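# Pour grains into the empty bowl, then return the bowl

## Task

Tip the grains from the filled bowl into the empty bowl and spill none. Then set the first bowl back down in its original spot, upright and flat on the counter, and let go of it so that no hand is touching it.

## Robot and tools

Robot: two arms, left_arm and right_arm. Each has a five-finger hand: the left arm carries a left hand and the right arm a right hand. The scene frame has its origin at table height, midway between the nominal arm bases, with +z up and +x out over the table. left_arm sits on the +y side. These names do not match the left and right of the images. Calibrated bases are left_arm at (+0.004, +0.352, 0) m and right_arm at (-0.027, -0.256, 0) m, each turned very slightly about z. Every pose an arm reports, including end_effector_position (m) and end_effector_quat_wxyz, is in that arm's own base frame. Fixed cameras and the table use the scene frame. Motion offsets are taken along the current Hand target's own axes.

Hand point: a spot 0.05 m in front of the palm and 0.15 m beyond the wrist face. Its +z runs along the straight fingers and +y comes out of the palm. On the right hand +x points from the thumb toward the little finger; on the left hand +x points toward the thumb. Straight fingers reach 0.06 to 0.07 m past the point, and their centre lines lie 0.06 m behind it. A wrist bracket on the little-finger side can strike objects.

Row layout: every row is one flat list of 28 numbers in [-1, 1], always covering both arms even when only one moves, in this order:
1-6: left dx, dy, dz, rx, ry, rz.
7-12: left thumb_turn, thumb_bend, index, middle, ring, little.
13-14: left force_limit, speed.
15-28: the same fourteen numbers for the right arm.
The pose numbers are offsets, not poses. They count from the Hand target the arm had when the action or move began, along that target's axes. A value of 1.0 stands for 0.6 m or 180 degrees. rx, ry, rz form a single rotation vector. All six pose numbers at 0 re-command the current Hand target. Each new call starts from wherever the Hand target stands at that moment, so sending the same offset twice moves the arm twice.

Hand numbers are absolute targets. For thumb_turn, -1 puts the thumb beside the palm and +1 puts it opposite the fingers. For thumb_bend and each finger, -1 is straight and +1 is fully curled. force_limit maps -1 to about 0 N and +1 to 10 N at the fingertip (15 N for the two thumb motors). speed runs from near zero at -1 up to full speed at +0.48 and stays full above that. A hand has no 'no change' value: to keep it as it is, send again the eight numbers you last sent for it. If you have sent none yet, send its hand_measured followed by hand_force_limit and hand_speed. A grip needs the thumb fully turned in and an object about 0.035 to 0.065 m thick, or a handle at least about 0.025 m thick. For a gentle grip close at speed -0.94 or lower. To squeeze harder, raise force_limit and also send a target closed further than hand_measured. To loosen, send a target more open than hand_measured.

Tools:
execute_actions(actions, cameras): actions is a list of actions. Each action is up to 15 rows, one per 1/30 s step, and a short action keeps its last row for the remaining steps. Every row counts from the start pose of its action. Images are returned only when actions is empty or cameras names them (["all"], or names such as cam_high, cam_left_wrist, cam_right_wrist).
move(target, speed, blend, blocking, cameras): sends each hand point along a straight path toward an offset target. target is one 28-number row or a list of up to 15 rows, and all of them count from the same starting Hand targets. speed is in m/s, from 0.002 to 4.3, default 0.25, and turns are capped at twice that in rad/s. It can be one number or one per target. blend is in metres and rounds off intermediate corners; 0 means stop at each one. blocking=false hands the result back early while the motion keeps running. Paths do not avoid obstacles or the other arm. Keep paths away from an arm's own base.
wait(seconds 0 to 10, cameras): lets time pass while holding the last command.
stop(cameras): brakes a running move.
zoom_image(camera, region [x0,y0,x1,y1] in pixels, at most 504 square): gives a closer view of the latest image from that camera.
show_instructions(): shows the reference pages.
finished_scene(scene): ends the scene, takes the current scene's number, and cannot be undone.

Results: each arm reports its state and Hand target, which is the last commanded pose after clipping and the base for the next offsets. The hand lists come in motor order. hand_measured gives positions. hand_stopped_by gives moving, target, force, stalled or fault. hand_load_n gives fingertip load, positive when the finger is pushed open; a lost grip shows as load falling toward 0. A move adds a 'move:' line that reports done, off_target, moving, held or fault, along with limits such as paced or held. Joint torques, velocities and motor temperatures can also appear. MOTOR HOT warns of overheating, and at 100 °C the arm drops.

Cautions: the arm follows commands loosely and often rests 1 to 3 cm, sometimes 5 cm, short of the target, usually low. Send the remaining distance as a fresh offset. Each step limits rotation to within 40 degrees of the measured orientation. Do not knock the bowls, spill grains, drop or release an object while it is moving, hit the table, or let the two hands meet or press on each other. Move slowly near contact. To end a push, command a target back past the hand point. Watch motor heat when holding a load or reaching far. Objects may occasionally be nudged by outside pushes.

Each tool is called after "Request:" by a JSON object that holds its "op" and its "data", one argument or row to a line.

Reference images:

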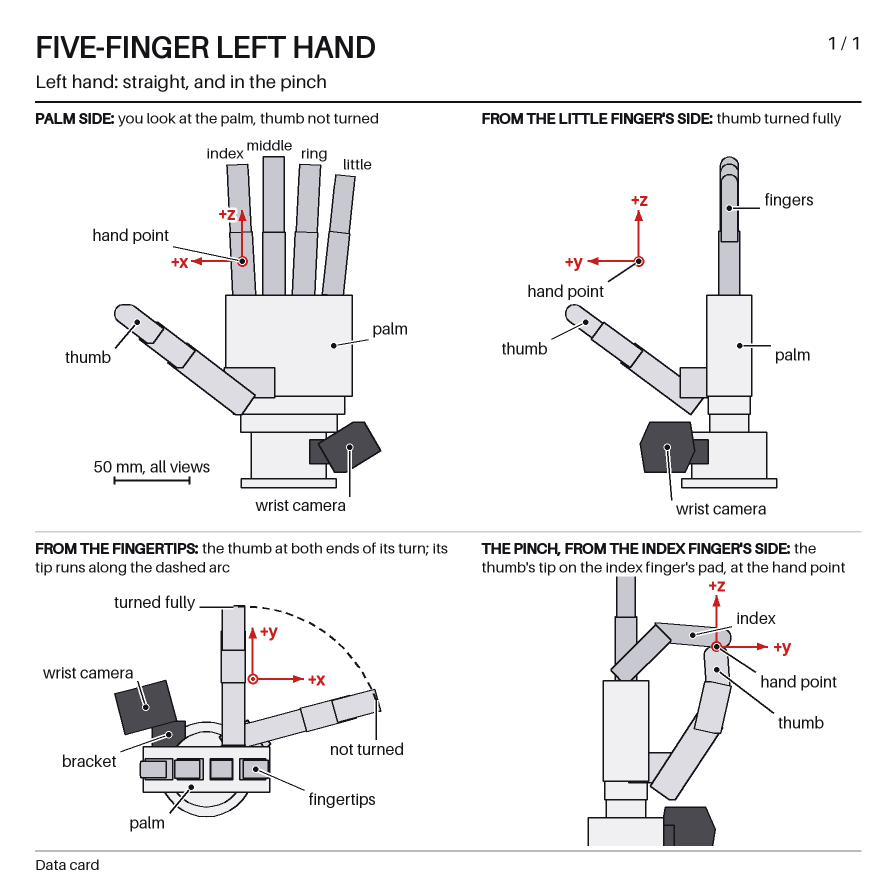

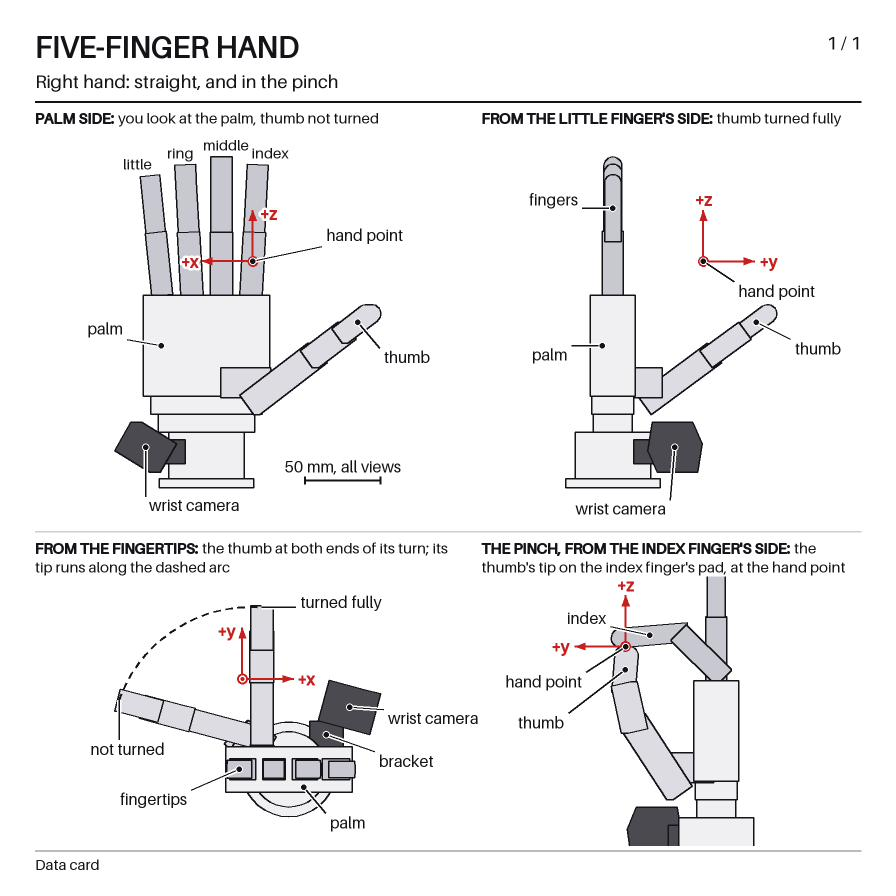

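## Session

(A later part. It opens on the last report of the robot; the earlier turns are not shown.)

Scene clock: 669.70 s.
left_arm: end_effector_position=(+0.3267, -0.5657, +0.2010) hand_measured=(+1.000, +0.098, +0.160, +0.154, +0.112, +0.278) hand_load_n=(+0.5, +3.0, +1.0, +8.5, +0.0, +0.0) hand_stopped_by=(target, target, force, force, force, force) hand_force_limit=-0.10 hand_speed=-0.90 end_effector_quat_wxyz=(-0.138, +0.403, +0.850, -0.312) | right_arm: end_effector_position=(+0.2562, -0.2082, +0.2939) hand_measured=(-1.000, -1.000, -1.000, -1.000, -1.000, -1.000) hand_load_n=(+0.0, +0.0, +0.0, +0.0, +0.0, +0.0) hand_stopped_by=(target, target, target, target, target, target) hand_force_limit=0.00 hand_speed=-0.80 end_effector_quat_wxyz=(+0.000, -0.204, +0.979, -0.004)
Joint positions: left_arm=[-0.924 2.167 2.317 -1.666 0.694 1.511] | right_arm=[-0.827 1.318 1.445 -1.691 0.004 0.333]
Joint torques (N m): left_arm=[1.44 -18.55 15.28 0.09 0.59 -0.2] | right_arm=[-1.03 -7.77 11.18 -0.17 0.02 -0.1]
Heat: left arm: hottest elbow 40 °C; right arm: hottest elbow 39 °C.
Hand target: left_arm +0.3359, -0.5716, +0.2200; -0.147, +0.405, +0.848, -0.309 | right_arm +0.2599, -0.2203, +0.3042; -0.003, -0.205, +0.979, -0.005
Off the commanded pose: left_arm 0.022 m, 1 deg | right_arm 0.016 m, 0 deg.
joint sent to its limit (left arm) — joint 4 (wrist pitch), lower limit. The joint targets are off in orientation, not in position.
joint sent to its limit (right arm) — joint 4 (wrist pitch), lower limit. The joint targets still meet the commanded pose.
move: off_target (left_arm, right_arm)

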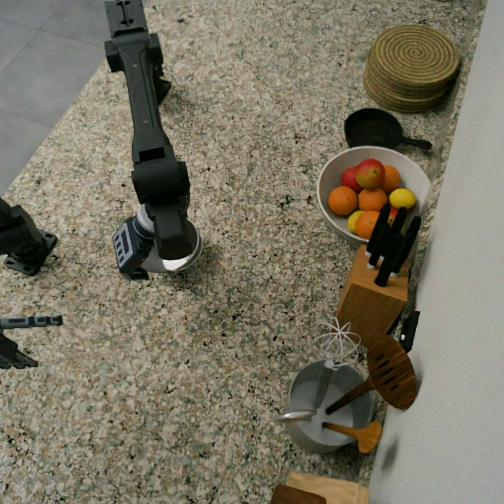

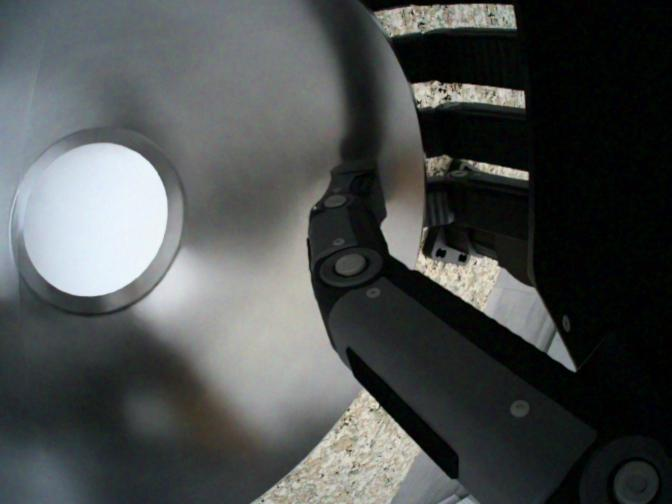

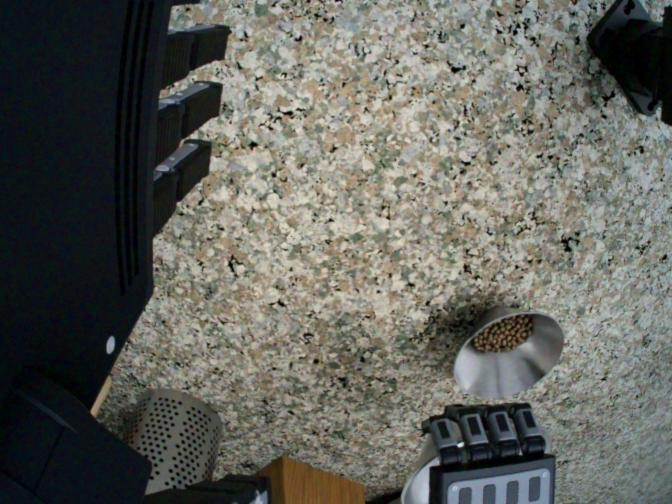

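Request:
{"op": "move", "data": {
  "target": [
    [0.4432,0.2408,-0.05,0,-0.0729,-0.1041,1,0.1,0.35,0.3,0.3,0.4,-0.1,-0.9,0,0,0,0,0,0,-1,-1,-1,-1,-1,-1,0,-0.8]
  ],
  "cameras": ["cam_high","cam_left_wrist","cam_right_wrist"],
  "speed": 0.12
}}

Request:
{"op": "zoom_image", "data": {
  "camera": "cam_high",
  "region": [120, 80, 280, 240]
}}

Request:
{"op": "zoom_image", "data": {
  "camera": "cam_right_wrist",
  "region": [422, 254, 672, 504]
}}

Scene clock: 683.43 s.
left_arm: end_effector_position=(+0.2648, -0.2818, +0.1378) hand_measured=(+1.000, +0.098, +0.160, +0.154, +0.112, +0.278) hand_load_n=(+1.0, +3.0, +1.0, +9.0, +0.0, +0.0) hand_stopped_by=(target, target, force, force, force, force) hand_force_limit=-0.10 hand_speed=-0.90 end_effector_quat_wxyz=(-0.119, +0.216, +0.916, -0.316) | right_arm: end_effector_position=(+0.2562, -0.2082, +0.2939) hand_measured=(-1.000, -1.000, -1.000, -1.000, -1.000, -1.000) hand_load_n=(+0.0, +0.0, +0.0, +0.0, +0.0, +0.0) hand_stopped_by=(target, target, target, target, target, target) hand_force_limit=0.00 hand_speed=-0.80 end_effector_quat_wxyz=(+0.000, -0.204, +0.979, -0.004)
Joint positions: left_arm=[-0.604 1.469 1.158 -1.249 0.689 1.426] | right_arm=[-0.827 1.318 1.445 -1.691 0.004 0.333]
Joint torques (N m): left_arm=[1.2 -11.11 9.84 0.96 0.52 0.07] | right_arm=[-1.03 -7.82 11.21 -0.16 0.01 -0.11]
Heat: left arm: hottest elbow 40 °C; right arm: hottest elbow 39 °C.
Hand target: left_arm +0.2699, -0.2831, +0.1497; -0.098, +0.224, +0.913, -0.325 | right_arm +0.2599, -0.2203, +0.3042; -0.003, -0.205, +0.979, -0.005
Off the commanded pose: left_arm 0.013 m, 3 deg | right_arm 0.016 m, 0 deg.
joint sent to its limit (right arm) — joint 4 (wrist pitch), lower limit. The joint targets still meet the commanded pose.
move: off_target (left_arm, right_arm)

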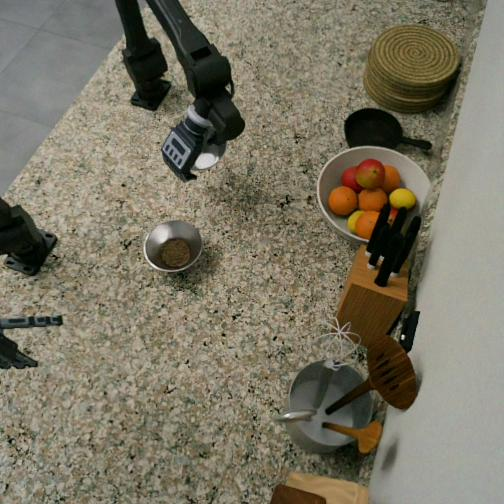

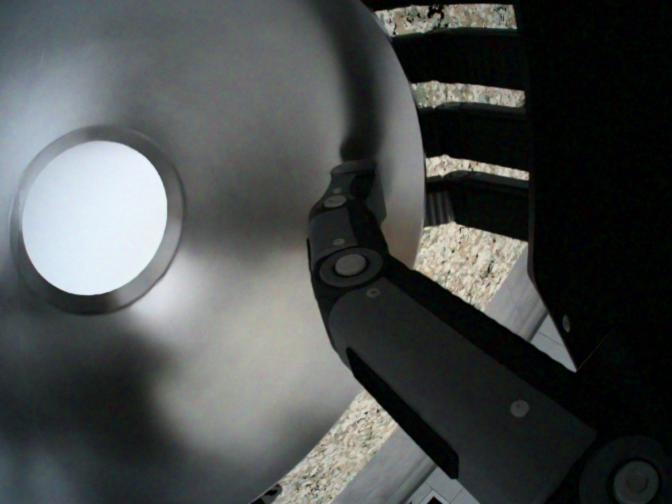

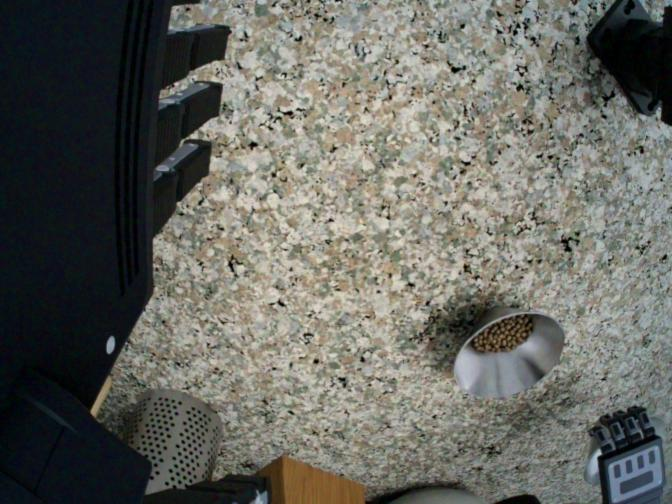

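Scaled by 3.150 from the camera's 504x504 image, which has a finer 720x720 frame.

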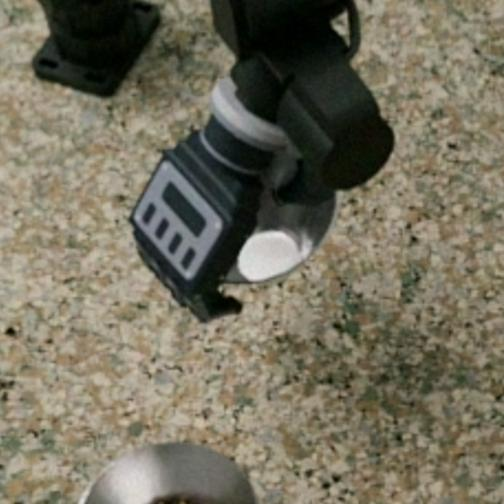

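Scaled by 2.016 from the camera's 672x504 image, which has a finer 960x720 frame.

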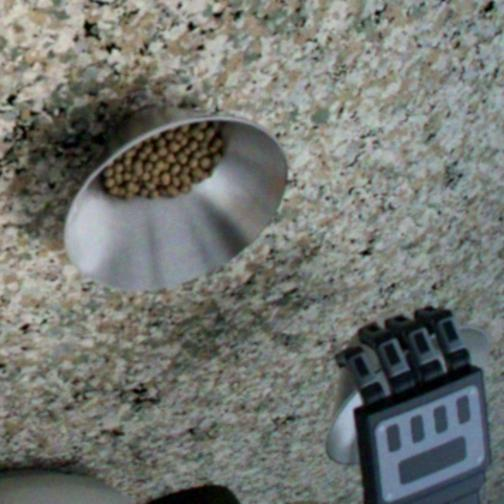

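Request:
{"op": "move", "data": {
  "target": [
    [-0.0043,0.05,0.0943,0,0.0064,-0.0054,1,0.1,0.35,0.3,0.3,0.4,-0.1,-0.9,0,0,0,0,0,0,-1,-1,-1,-1,-1,-1,0,-0.8]
  ],
  "cameras": ["cam_high","cam_left_wrist","cam_right_wrist"],
  "speed": 0.08
}}

Request:
{"op": "zoom_image", "data": {
  "camera": "cam_high",
  "region": [120, 80, 280, 240]
}}

Request:
{"op": "zoom_image", "data": {
  "camera": "cam_right_wrist",
  "region": [422, 254, 672, 504]
}}

Scene clock: 700.40 s.
left_arm: end_effector_position=(+0.2628, -0.2891, +0.0856) hand_measured=(+1.000, +0.098, +0.160, +0.154, +0.112, +0.278) hand_load_n=(+1.0, +3.5, +1.0, +8.5, +0.0, +0.0) hand_stopped_by=(target, target, force, force, force, force) hand_force_limit=-0.10 hand_speed=-0.90 end_effector_quat_wxyz=(-0.112, +0.223, +0.914, -0.319) | right_arm: end_effector_position=(+0.2562, -0.2082, +0.2939) hand_measured=(-1.000, -1.000, -1.000, -1.000, -1.000, -1.000) hand_load_n=(+0.0, +0.0, +0.0, +0.0, +0.0, +0.0) hand_stopped_by=(target, target, target, target, target, target) hand_force_limit=0.00 hand_speed=-0.80 end_effector_quat_wxyz=(+0.000, -0.204, +0.979, -0.004)
Joint positions: left_arm=[-0.622 1.515 1.063 -1.081 0.689 1.413] | right_arm=[-0.827 1.318 1.445 -1.691 0.004 0.333]
Joint torques (N m): left_arm=[0.26 -8.82 9.57 1.03 0.59 -0.23] | right_arm=[-0.97 -7.77 11.19 -0.16 0.01 -0.11]
Motor temperatures (°C): left_arm=[25 34 39 24 26 24] | right_arm=[25 23 40 24 22 24]
Heat: left arm: hottest elbow 39 °C; right arm: hottest elbow 40 °C.
Hand target: left_arm +0.2641, -0.2948, +0.0869; -0.110, +0.220, +0.914, -0.322 | right_arm +0.2599, -0.2203, +0.3042; -0.003, -0.205, +0.979, -0.005
Off the commanded pose: left_arm 0.006 m, 1 deg | right_arm 0.016 m, 0 deg.
joint sent to its limit (right arm) — joint 4 (wrist pitch), lower limit. The joint targets still meet the commanded pose.
move: off_target (right_arm)

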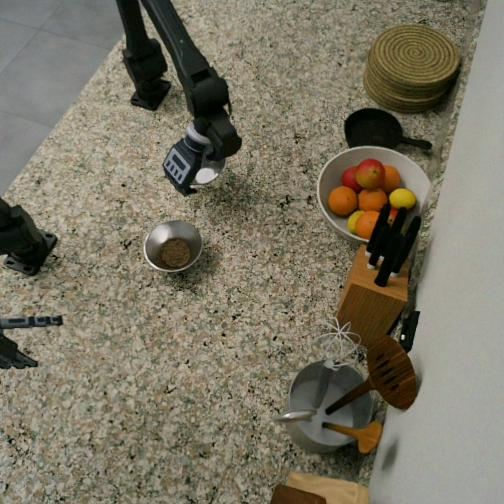

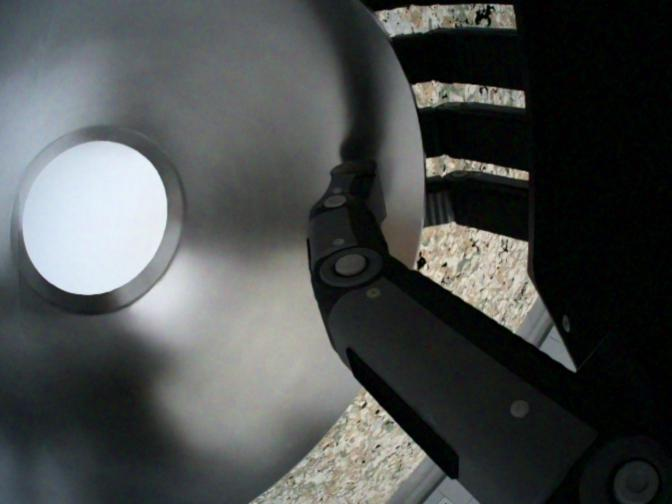

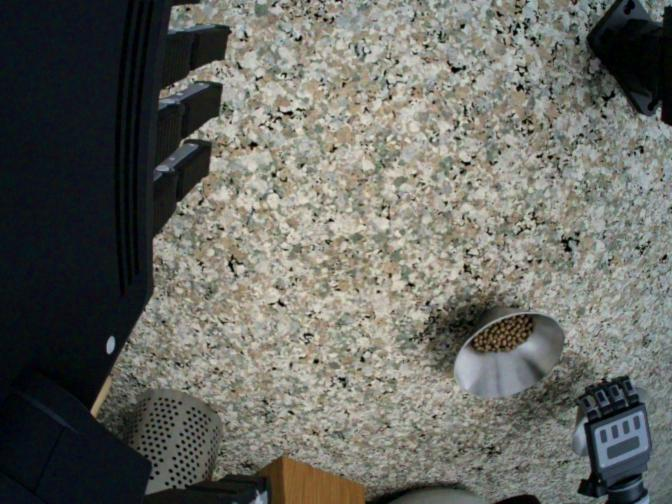

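Scaled by 3.150 from the camera's 504x504 image, which has a finer 720x720 frame.

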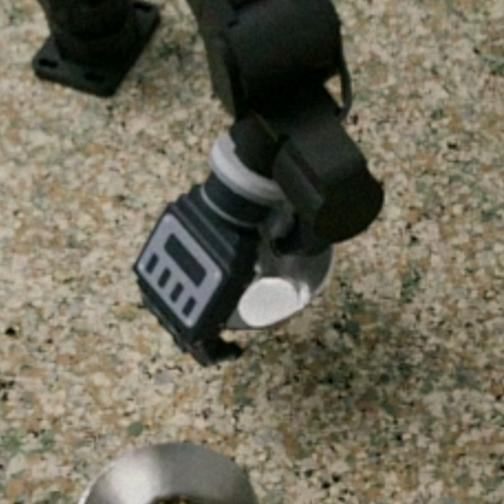

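Scaled by 2.016 from the camera's 672x504 image, which has a finer 960x720 frame.

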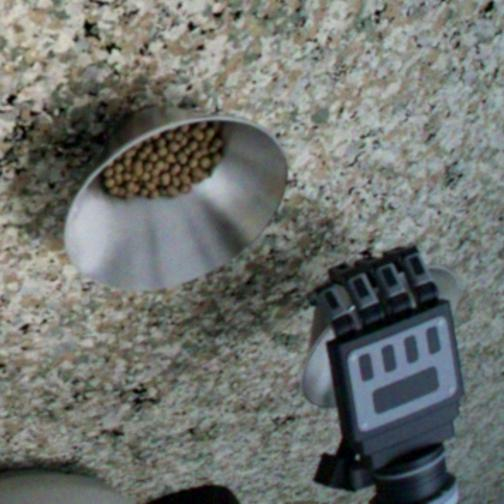

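Request:
{"op": "move", "data": {
  "target": [
    [-0.0227,0.0172,0.0448,0,0,0,1,0.1,0.35,0.3,0.3,0.4,-0.1,-0.9,0,0,0,0,0,0,-1,-1,-1,-1,-1,-1,0,-0.8]
  ],
  "cameras": ["cam_high","cam_left_wrist"],
  "speed": 0.04
}}

Request:
{"op": "zoom_image", "data": {
  "camera": "cam_high",
  "region": [130, 130, 250, 290]
}}

Scene clock: 709.23 s.
left_arm: end_effector_position=(+0.2700, -0.3035, +0.0599) hand_measured=(+1.000, +0.098, +0.160, +0.154, +0.112, +0.278) hand_load_n=(+0.5, +3.5, +1.0, +8.5, +0.0, +0.0) hand_stopped_by=(target, target, force, force, force, force) hand_force_limit=-0.10 hand_speed=-0.90 end_effector_quat_wxyz=(-0.109, +0.224, +0.914, -0.321) | right_arm: end_effector_position=(+0.2562, -0.2082, +0.2939) hand_measured=(-1.000, -1.000, -1.000, -1.000, -1.000, -1.000) hand_load_n=(+0.0, +0.0, +0.0, +0.0, +0.0, +0.0) hand_stopped_by=(target, target, target, target, target, target) hand_force_limit=0.00 hand_speed=-0.80 end_effector_quat_wxyz=(+0.000, -0.204, +0.979, -0.004)
Joint positions: left_arm=[-0.639 1.576 1.059 -0.995 0.689 1.39] | right_arm=[-0.827 1.318 1.445 -1.691 0.004 0.333]
Joint torques (N m): left_arm=[0.26 -9.23 9.18 1.02 0.55 -0.21] | right_arm=[-0.91 -7.77 11.19 -0.17 0.01 -0.11]
Heat: left arm: hottest elbow 39 °C; right arm: hottest elbow 40 °C.
Hand target: left_arm +0.2704, -0.3087, +0.0588; -0.110, +0.220, +0.914, -0.322 | right_arm +0.2599, -0.2203, +0.3042; -0.003, -0.205, +0.979, -0.005
Off the commanded pose: left_arm 0.005 m, 0 deg | right_arm 0.016 m, 0 deg.
joint sent to its limit (right arm) — joint 4 (wrist pitch), lower limit. The joint targets still meet the commanded pose.
move: off_target (right_arm)
Images, in order (width x height): cam_high 504x504, cam_left_wrist 672x504.

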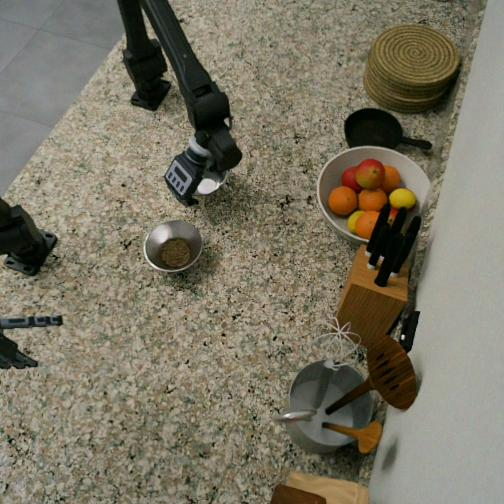

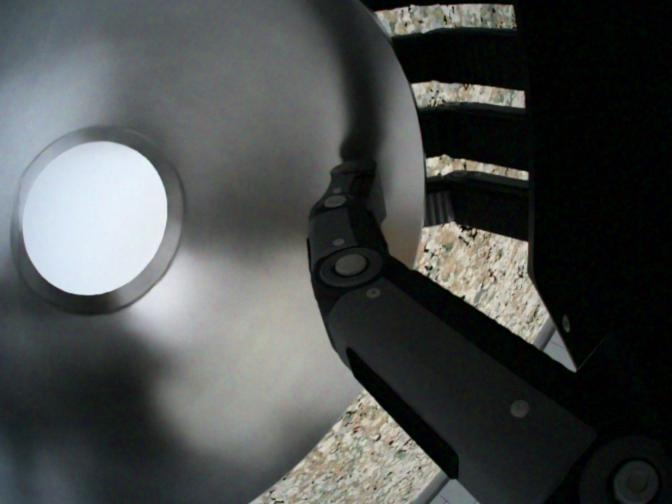

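Scaled by 3.150 from the camera's 504x504 image, which has a finer 720x720 frame.

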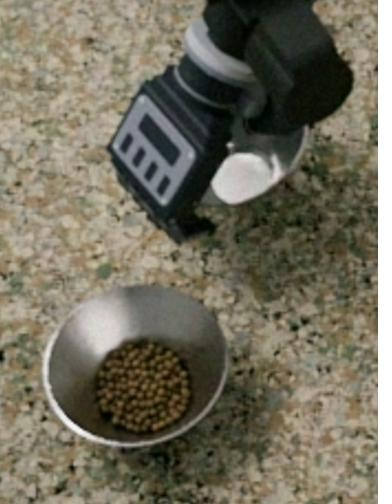

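Request:
{"op": "move", "data": {
  "target": [
    [0.0038,0.0095,0.0185,0,0,0,1,0.1,0.35,0.3,0.3,0.4,-0.1,-0.9,0,0,0,0,0,0,-1,-1,-1,-1,-1,-1,0,-0.8]
  ],
  "cameras": ["cam_high","cam_left_wrist"],
  "speed": 0.03
}}

Request:
{"op": "zoom_image", "data": {
  "camera": "cam_high",
  "region": [130, 130, 250, 290]
}}

Scene clock: 717.60 s.
left_arm: end_effector_position=(+0.2664, -0.3048, +0.0482) hand_measured=(+1.000, +0.098, +0.160, +0.154, +0.112, +0.278) hand_load_n=(+1.0, +3.0, +1.0, +8.5, +0.0, +0.0) hand_stopped_by=(target, target, force, force, force, force) hand_force_limit=-0.10 hand_speed=-0.90 end_effector_quat_wxyz=(-0.109, +0.224, +0.914, -0.321) | right_arm: end_effector_position=(+0.2562, -0.2082, +0.2939) hand_measured=(-1.000, -1.000, -1.000, -1.000, -1.000, -1.000) hand_load_n=(+0.5, +0.0, +0.0, +0.0, +0.0, +0.0) hand_stopped_by=(target, target, target, target, target, target) hand_force_limit=0.00 hand_speed=-0.80 end_effector_quat_wxyz=(+0.000, -0.204, +0.979, -0.004)
Joint positions: left_arm=[-0.646 1.586 1.035 -0.954 0.689 1.381] | right_arm=[-0.827 1.318 1.445 -1.691 0.004 0.333]
Joint torques (N m): left_arm=[0.26 -9.17 8.98 0.99 0.53 -0.22] | right_arm=[-1.14 -7.82 11.21 -0.14 0.01 -0.11]
Heat: left arm: hottest elbow 39 °C; right arm: hottest elbow 40 °C.
Hand target: left_arm +0.2666, -0.3097, +0.0468; -0.109, +0.220, +0.914, -0.322 | right_arm +0.2599, -0.2203, +0.3042; -0.003, -0.205, +0.979, -0.005
Off the commanded pose: left_arm 0.005 m, 0 deg | right_arm 0.016 m, 0 deg.
joint sent to its limit (right arm) — joint 4 (wrist pitch), lower limit. The joint targets still meet the commanded pose.
move: off_target (right_arm)
Images, in order (width x height): cam_high 504x504, cam_left_wrist 672x504.

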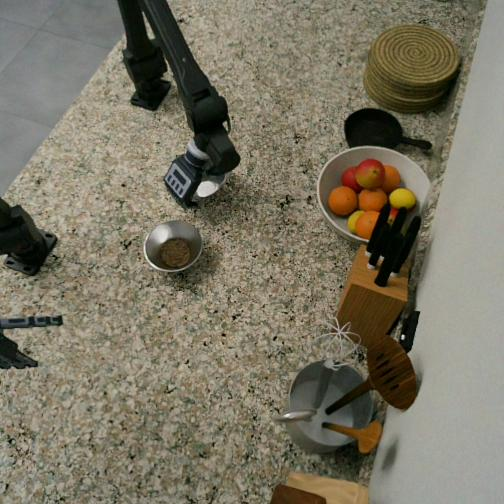

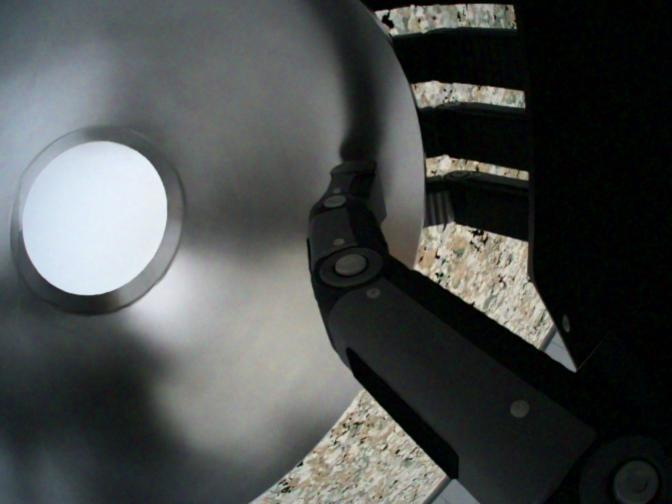

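Scaled by 3.150 from the camera's 504x504 image, which has a finer 720x720 frame.

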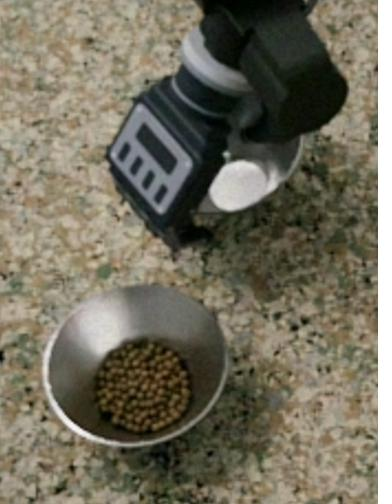

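Request:
{"op": "move", "data": {
  "target": [
    [0.0047,0.0138,0.0062,0,0,0,1,0.1,0.35,0.3,0.3,0.4,-0.1,-0.9,0,0,0,0,0,0,-1,-1,-1,-1,-1,-1,0,-0.8]
  ],
  "cameras": ["cam_high","cam_left_wrist"],
  "speed": 0.03
}}

Request:
{"op": "zoom_image", "data": {
  "camera": "cam_high",
  "region": [130, 130, 250, 290]
}}

Scene clock: 722.10 s.
left_arm: end_effector_position=(+0.2636, -0.3028, +0.0429) hand_measured=(+1.000, +0.098, +0.162, +0.154, +0.112, +0.278) hand_load_n=(+0.5, +2.5, +0.5, +6.0, +0.0, +0.0) hand_stopped_by=(target, target, force, force, force, force) hand_force_limit=-0.10 hand_speed=-0.90 end_effector_quat_wxyz=(-0.109, +0.223, +0.914, -0.321) | right_arm: end_effector_position=(+0.2562, -0.2082, +0.2939) hand_measured=(-1.000, -1.000, -1.000, -1.000, -1.000, -1.000) hand_load_n=(+0.0, +0.0, +0.0, +0.0, +0.0, +0.0) hand_stopped_by=(target, target, target, target, target, target) hand_force_limit=0.00 hand_speed=-0.80 end_effector_quat_wxyz=(+0.000, -0.204, +0.979, -0.004)
Joint positions: left_arm=[-0.646 1.586 1.019 -0.939 0.69 1.381] | right_arm=[-0.827 1.318 1.445 -1.691 0.004 0.333]
Joint torques (N m): left_arm=[0.91 -8.88 8.62 1.13 0.53 -0.1] | right_arm=[-1.03 -7.77 11.19 -0.18 0.02 -0.11]
Heat: left arm: hottest elbow 39 °C; right arm: hottest elbow 40 °C.
Hand target: left_arm +0.2656, -0.3045, +0.0390; -0.109, +0.220, +0.914, -0.322 | right_arm +0.2599, -0.2203, +0.3042; -0.003, -0.205, +0.979, -0.005
Off the commanded pose: left_arm 0.005 m, 0 deg | right_arm 0.016 m, 0 deg.
joint sent to its limit (right arm) — joint 4 (wrist pitch), lower limit. The joint targets still meet the commanded pose.
move: off_target (right_arm)
Images, in order (width x height): cam_high 504x504, cam_left_wrist 672x504.

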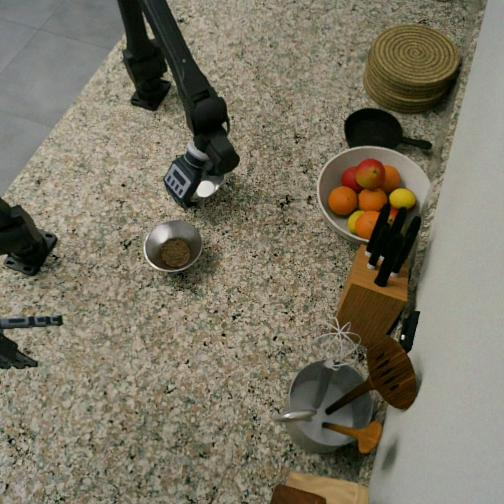

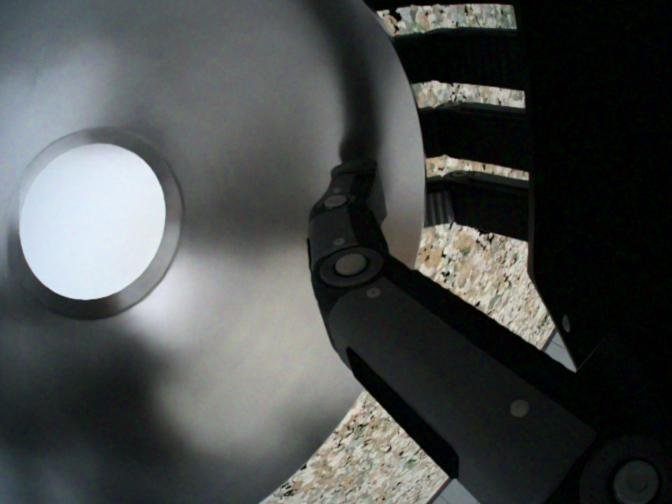

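Scaled by 3.150 from the camera's 504x504 image, which has a finer 720x720 frame.

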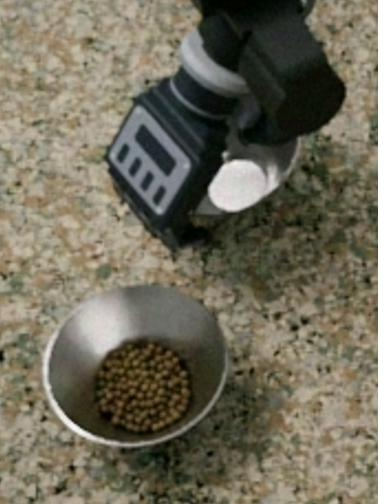

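Request:
{"op": "move", "data": {
  "target": [
    [0,0,0,0,0,0,1,0.1,0.0,0.0,0.0,0.1,-0.1,-0.8,0,0,0,0,0,0,-1,-1,-1,-1,-1,-1,0,-0.8],
    [0,-0.0064,-0.0077,0,0,0,1,0.1,0.0,0.0,0.0,0.1,-0.1,-0.8,0,0,0,0,0,0,-1,-1,-1,-1,-1,-1,0,-0.8]
  ],
  "cameras": ["cam_high","cam_left_wrist"],
  "speed": 0.03
}}

Request:
{"op": "zoom_image", "data": {
  "camera": "cam_high",
  "region": [130, 130, 250, 290]
}}

Scene clock: 730.70 s.
left_arm: end_effector_position=(+0.2637, -0.3028, +0.0429) hand_measured=(+1.000, +0.100, +0.000, +0.000, +0.000, +0.100) hand_load_n=(+0.5, +0.0, +0.0, +0.0, +0.0, +0.0) hand_stopped_by=(target, target, target, target, target, target) hand_force_limit=-0.10 hand_speed=-0.80 end_effector_quat_wxyz=(-0.109, +0.223, +0.914, -0.321) | right_arm: end_effector_position=(+0.2562, -0.2082, +0.2939) hand_measured=(-1.000, -1.000, -1.000, -1.000, -1.000, -1.000) hand_load_n=(+0.0, +0.0, +0.0, +0.0, +0.0, +0.0) hand_stopped_by=(target, target, target, target, target, target) hand_force_limit=0.00 hand_speed=-0.80 end_effector_quat_wxyz=(+0.000, -0.204, +0.979, -0.004)
Joint positions: left_arm=[-0.646 1.586 1.019 -0.938 0.69 1.381] | right_arm=[-0.827 1.318 1.445 -1.691 0.004 0.333]
Joint torques (N m): left_arm=[0.97 -9.47 9.33 0.44 0.53 -0.1] | right_arm=[-1.03 -7.77 11.21 -0.14 0.01 -0.11]
Heat: left arm: hottest elbow 38 °C; right arm: hottest elbow 40 °C.
Hand target: left_arm +0.2659, -0.3048, +0.0450; -0.109, +0.220, +0.914, -0.322 | right_arm +0.2599, -0.2203, +0.3042; -0.003, -0.205, +0.979, -0.005
Off the commanded pose: left_arm 0.004 m, 0 deg | right_arm 0.016 m, 0 deg.
joint sent to its limit (right arm) — joint 4 (wrist pitch), lower limit. The joint targets still meet the commanded pose.
move: off_target (right_arm)
Images, in order (width x height): cam_high 504x504, cam_left_wrist 672x504.

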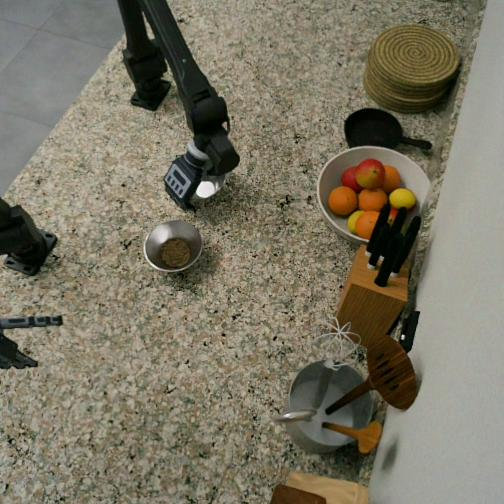

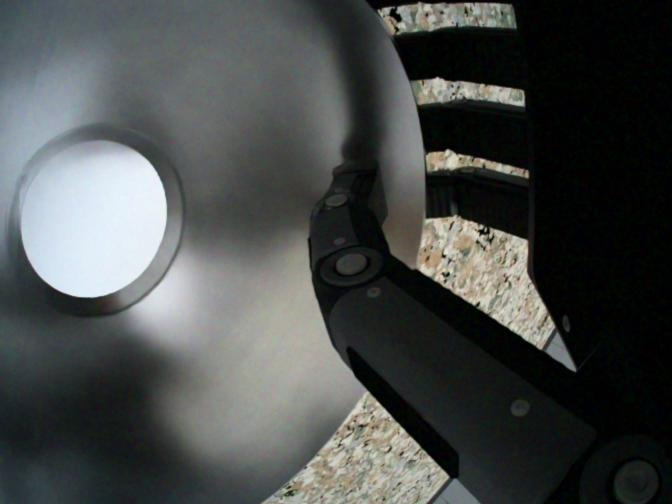

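Scaled by 3.150 from the camera's 504x504 image, which has a finer 720x720 frame.

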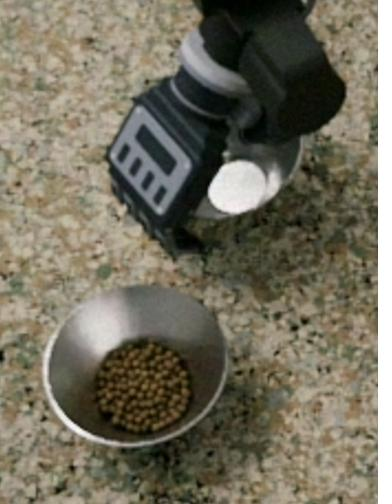

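Request:
{"op": "move", "data": {
  "target": [
    [0,-0.016,-0.0191,0,0,0,1,0.1,0.0,0.0,0.0,0.1,-0.1,-0.8,0,0,0,0,0,0,-1,-1,-1,-1,-1,-1,0,-0.8],
    [0,-0.016,-0.0191,0,0,0,1,0.1,-0.3,-0.3,-0.3,-0.3,-0.1,-0.6,0,0,0,0,0,0,-1,-1,-1,-1,-1,-1,0,-0.8]
  ],
  "cameras": ["cam_high","cam_left_wrist"],
  "speed": 0.03
}}

Request:
{"op": "zoom_image", "data": {
  "camera": "cam_high",
  "region": [130, 130, 250, 290]
}}

Scene clock: 738.03 s.
left_arm: end_effector_position=(+0.2569, -0.2977, +0.0439) hand_measured=(+1.000, +0.100, -0.300, -0.300, -0.300, -0.300) hand_load_n=(+0.0, +0.5, +0.0, +0.0, +0.0, +0.0) hand_stopped_by=(target, target, target, target, target, target) hand_force_limit=-0.10 hand_speed=-0.60 end_effector_quat_wxyz=(-0.123, +0.218, +0.915, -0.315) | right_arm: end_effector_position=(+0.2562, -0.2082, +0.2939) hand_measured=(-1.000, -1.000, -1.000, -1.000, -1.000, -1.000) hand_load_n=(+0.0, +0.0, +0.0, +0.0, +0.0, +0.0) hand_stopped_by=(target, target, target, target, target, target) hand_force_limit=0.00 hand_speed=-0.80 end_effector_quat_wxyz=(+0.000, -0.204, +0.979, -0.004)
Joint positions: left_arm=[-0.646 1.586 1.019 -0.971 0.69 1.381] | right_arm=[-0.827 1.318 1.445 -1.691 0.004 0.333]
Joint torques (N m): left_arm=[0.97 -10.99 11.22 -0.01 0.54 -0.1] | right_arm=[-0.97 -7.77 11.21 -0.16 0.01 -0.11]
Heat: left arm: hottest elbow 38 °C; right arm: hottest elbow 40 °C.
Hand target: left_arm +0.2666, -0.3053, +0.0599; -0.109, +0.220, +0.914, -0.322 | right_arm +0.2599, -0.2203, +0.3042; -0.003, -0.205, +0.979, -0.005
Off the commanded pose: left_arm 0.020 m, 2 deg | right_arm 0.016 m, 0 deg.
joint sent to its limit (right arm) — joint 4 (wrist pitch), lower limit. The joint targets still meet the commanded pose.
move: off_target (left_arm, right_arm); target 2's new numbers were sent with left_arm's hand 0.020 m and 2 deg from that target
Images, in order (width x height): cam_high 504x504, cam_left_wrist 672x504.

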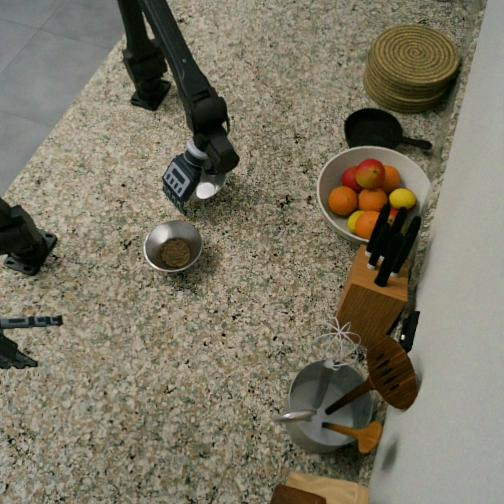

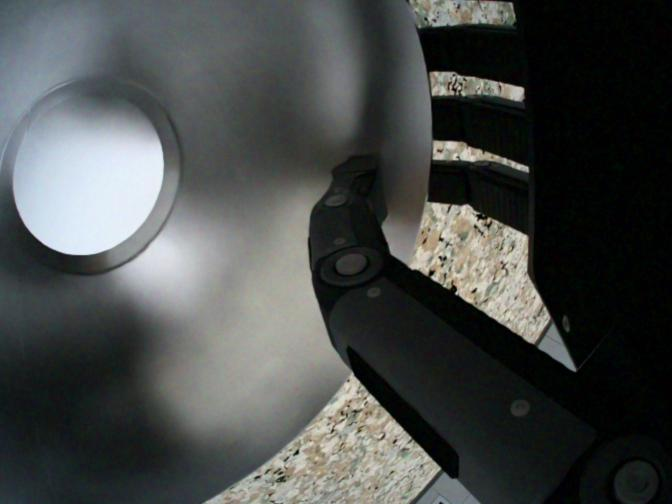

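Scaled by 3.150 from the camera's 504x504 image, which has a finer 720x720 frame.

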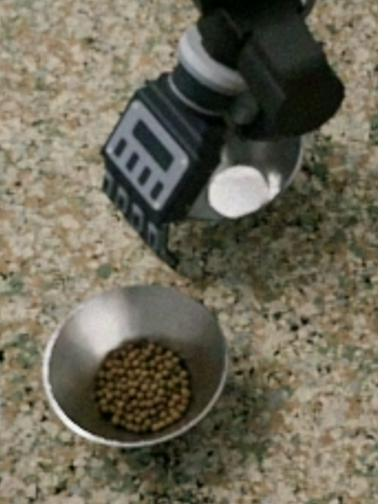

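Request:
{"op": "move", "data": {
  "target": [
    [0,-0.0321,-0.0383,0,0,0,1,0.1,-0.4,-0.4,-0.4,-0.4,-0.1,-0.6,0,0,0,0,0,0,-1,-1,-1,-1,-1,-1,0,-0.8]
  ],
  "cameras": ["cam_high","cam_left_wrist"],
  "speed": 0.03
}}

Request:
{"op": "zoom_image", "data": {
  "camera": "cam_high",
  "region": [130, 130, 250, 290]
}}

Scene clock: 741.93 s.
left_arm: end_effector_position=(+0.2532, -0.2949, +0.0671) hand_measured=(+1.000, +0.100, -0.400, -0.400, -0.400, -0.400) hand_load_n=(+0.0, +0.0, +0.0, +0.0, -0.5, +0.0) hand_stopped_by=(target, target, target, target, target, target) hand_force_limit=-0.10 hand_speed=-0.60 end_effector_quat_wxyz=(-0.132, +0.215, +0.916, -0.311) | right_arm: end_effector_position=(+0.2562, -0.2082, +0.2939) hand_measured=(-1.000, -1.000, -1.000, -1.000, -1.000, -1.000) hand_load_n=(+0.0, -0.5, +0.0, +0.0, +0.0, +0.0) hand_stopped_by=(target, target, target, target, target, target) hand_force_limit=0.00 hand_speed=-0.80 end_effector_quat_wxyz=(+0.000, -0.204, +0.979, -0.004)
Joint positions: left_arm=[-0.646 1.556 1.051 -1.054 0.69 1.381] | right_arm=[-0.827 1.318 1.445 -1.691 0.004 0.333]
Joint torques (N m): left_arm=[0.91 -11.11 12.86 -0.05 0.54 -0.1] | right_arm=[-0.97 -7.94 11.21 -0.14 0.01 -0.11]
Heat: left arm: hottest elbow 39 °C; right arm: hottest elbow 40 °C.
Hand target: left_arm +0.2681, -0.3062, +0.0897; -0.110, +0.220, +0.914, -0.322 | right_arm +0.2599, -0.2203, +0.3042; -0.003, -0.205, +0.979, -0.005
Off the commanded pose: left_arm 0.029 m, 3 deg | right_arm 0.016 m, 0 deg.
joint sent to its limit (right arm) — joint 4 (wrist pitch), lower limit. The joint targets still meet the commanded pose.
move: off_target (left_arm, right_arm)
Images, in order (width x height): cam_high 504x504, cam_left_wrist 672x504.

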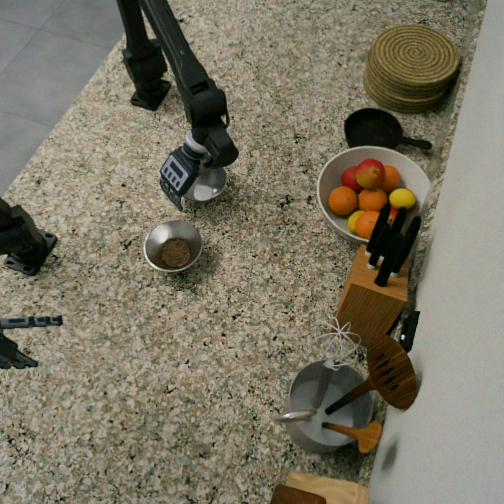

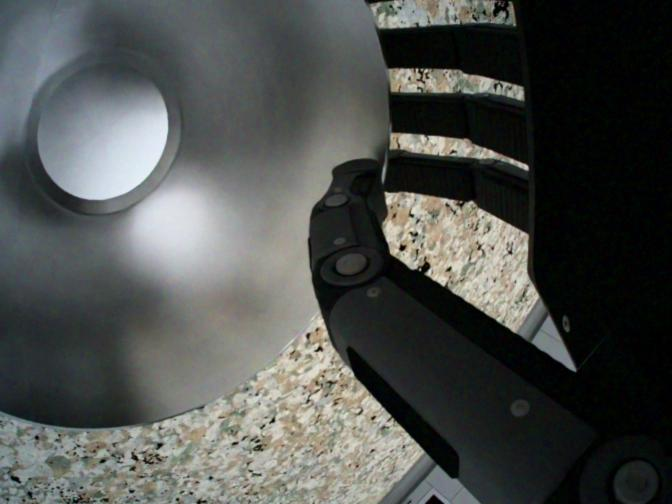

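Scaled by 3.150 from the camera's 504x504 image, which has a finer 720x720 frame.

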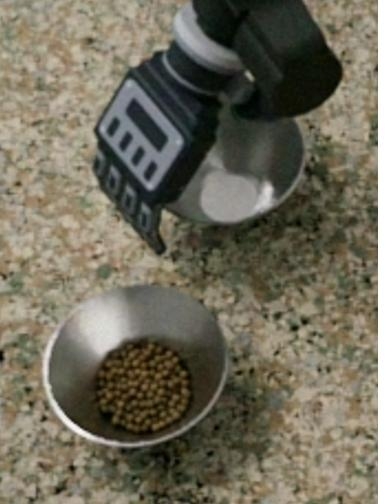

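Request:
{"op": "move", "data": {
  "target": [
    [0,0,0,0,0,0,1,0.1,-1,-1,-1,-1,-0.1,-0.4,0,0,0,0,0,0,-1,-1,-1,-1,-1,-1,0,-0.8],
    [0,-0.1,-0.12,0,0,0,1,0.1,-1,-1,-1,-1,-0.1,-0.4,0,0,0,0,0,0,-1,-1,-1,-1,-1,-1,0,-0.8]
  ],
  "cameras": ["cam_high","cam_left_wrist"],
  "speed": 0.08
}}

Request:
{"op": "zoom_image", "data": {
  "camera": "cam_high",
  "region": [130, 130, 250, 290]
}}

Scene clock: 749.63 s.
left_arm: end_effector_position=(+0.2610, -0.3009, +0.1593) hand_measured=(+1.000, +0.100, -1.000, -1.000, -1.000, -1.000) hand_load_n=(+0.0, +0.0, +0.0, +0.0, +0.0, +0.0) hand_stopped_by=(target, target, target, target, target, target) hand_force_limit=-0.10 hand_speed=-0.40 end_effector_quat_wxyz=(-0.133, +0.215, +0.916, -0.311) | right_arm: end_effector_position=(+0.2562, -0.2082, +0.2939) hand_measured=(-1.000, -1.000, -1.000, -1.000, -1.000, -1.000) hand_load_n=(+0.0, +0.0, +0.0, +0.0, +0.0, +0.0) hand_stopped_by=(target, target, target, target, target, target) hand_force_limit=0.00 hand_speed=-0.80 end_effector_quat_wxyz=(+0.000, -0.204, +0.979, -0.004)
Joint positions: left_arm=[-0.646 1.489 1.235 -1.305 0.69 1.381] | right_arm=[-0.827 1.318 1.445 -1.691 0.004 0.333]
Joint torques (N m): left_arm=[1.03 -10.64 14.05 -0.13 0.54 -0.08] | right_arm=[-0.97 -7.88 11.21 -0.16 0.02 -0.11]
Heat: left arm: hottest elbow 38 °C; right arm: hottest elbow 40 °C.
Hand target: left_arm +0.2727, -0.3090, +0.1832; -0.110, +0.220, +0.914, -0.322 | right_arm +0.2599, -0.2203, +0.3042; -0.003, -0.205, +0.979, -0.005
Off the commanded pose: left_arm 0.028 m, 3 deg | right_arm 0.016 m, 0 deg.
joint sent to its limit (right arm) — joint 4 (wrist pitch), lower limit. The joint targets still meet the commanded pose.
move: off_target (left_arm, right_arm)
Images, in order (width x height): cam_high 504x504, cam_left_wrist 672x504.

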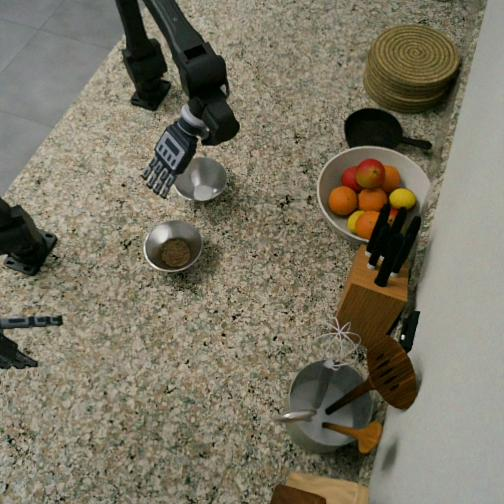

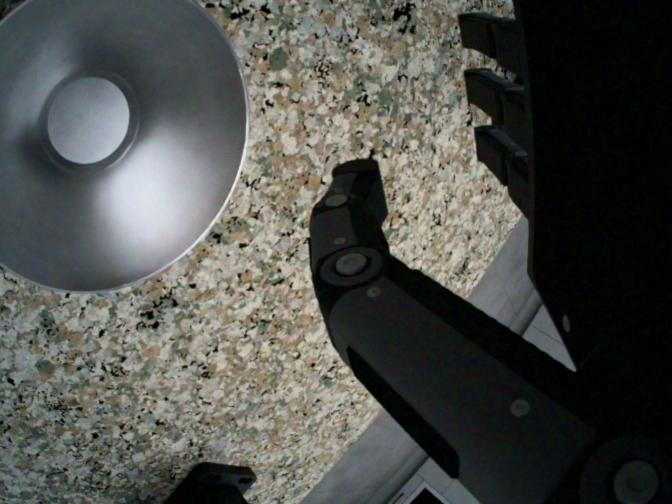

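Scaled by 3.150 from the camera's 504x504 image, which has a finer 720x720 frame.

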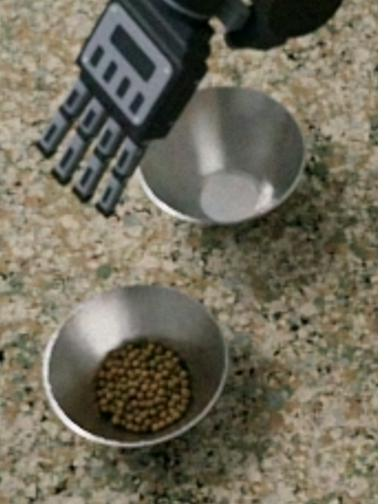

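Request:
{"op": "finished_scene", "data": {
  "scene": 1
}}

The scene is finished: the task was done.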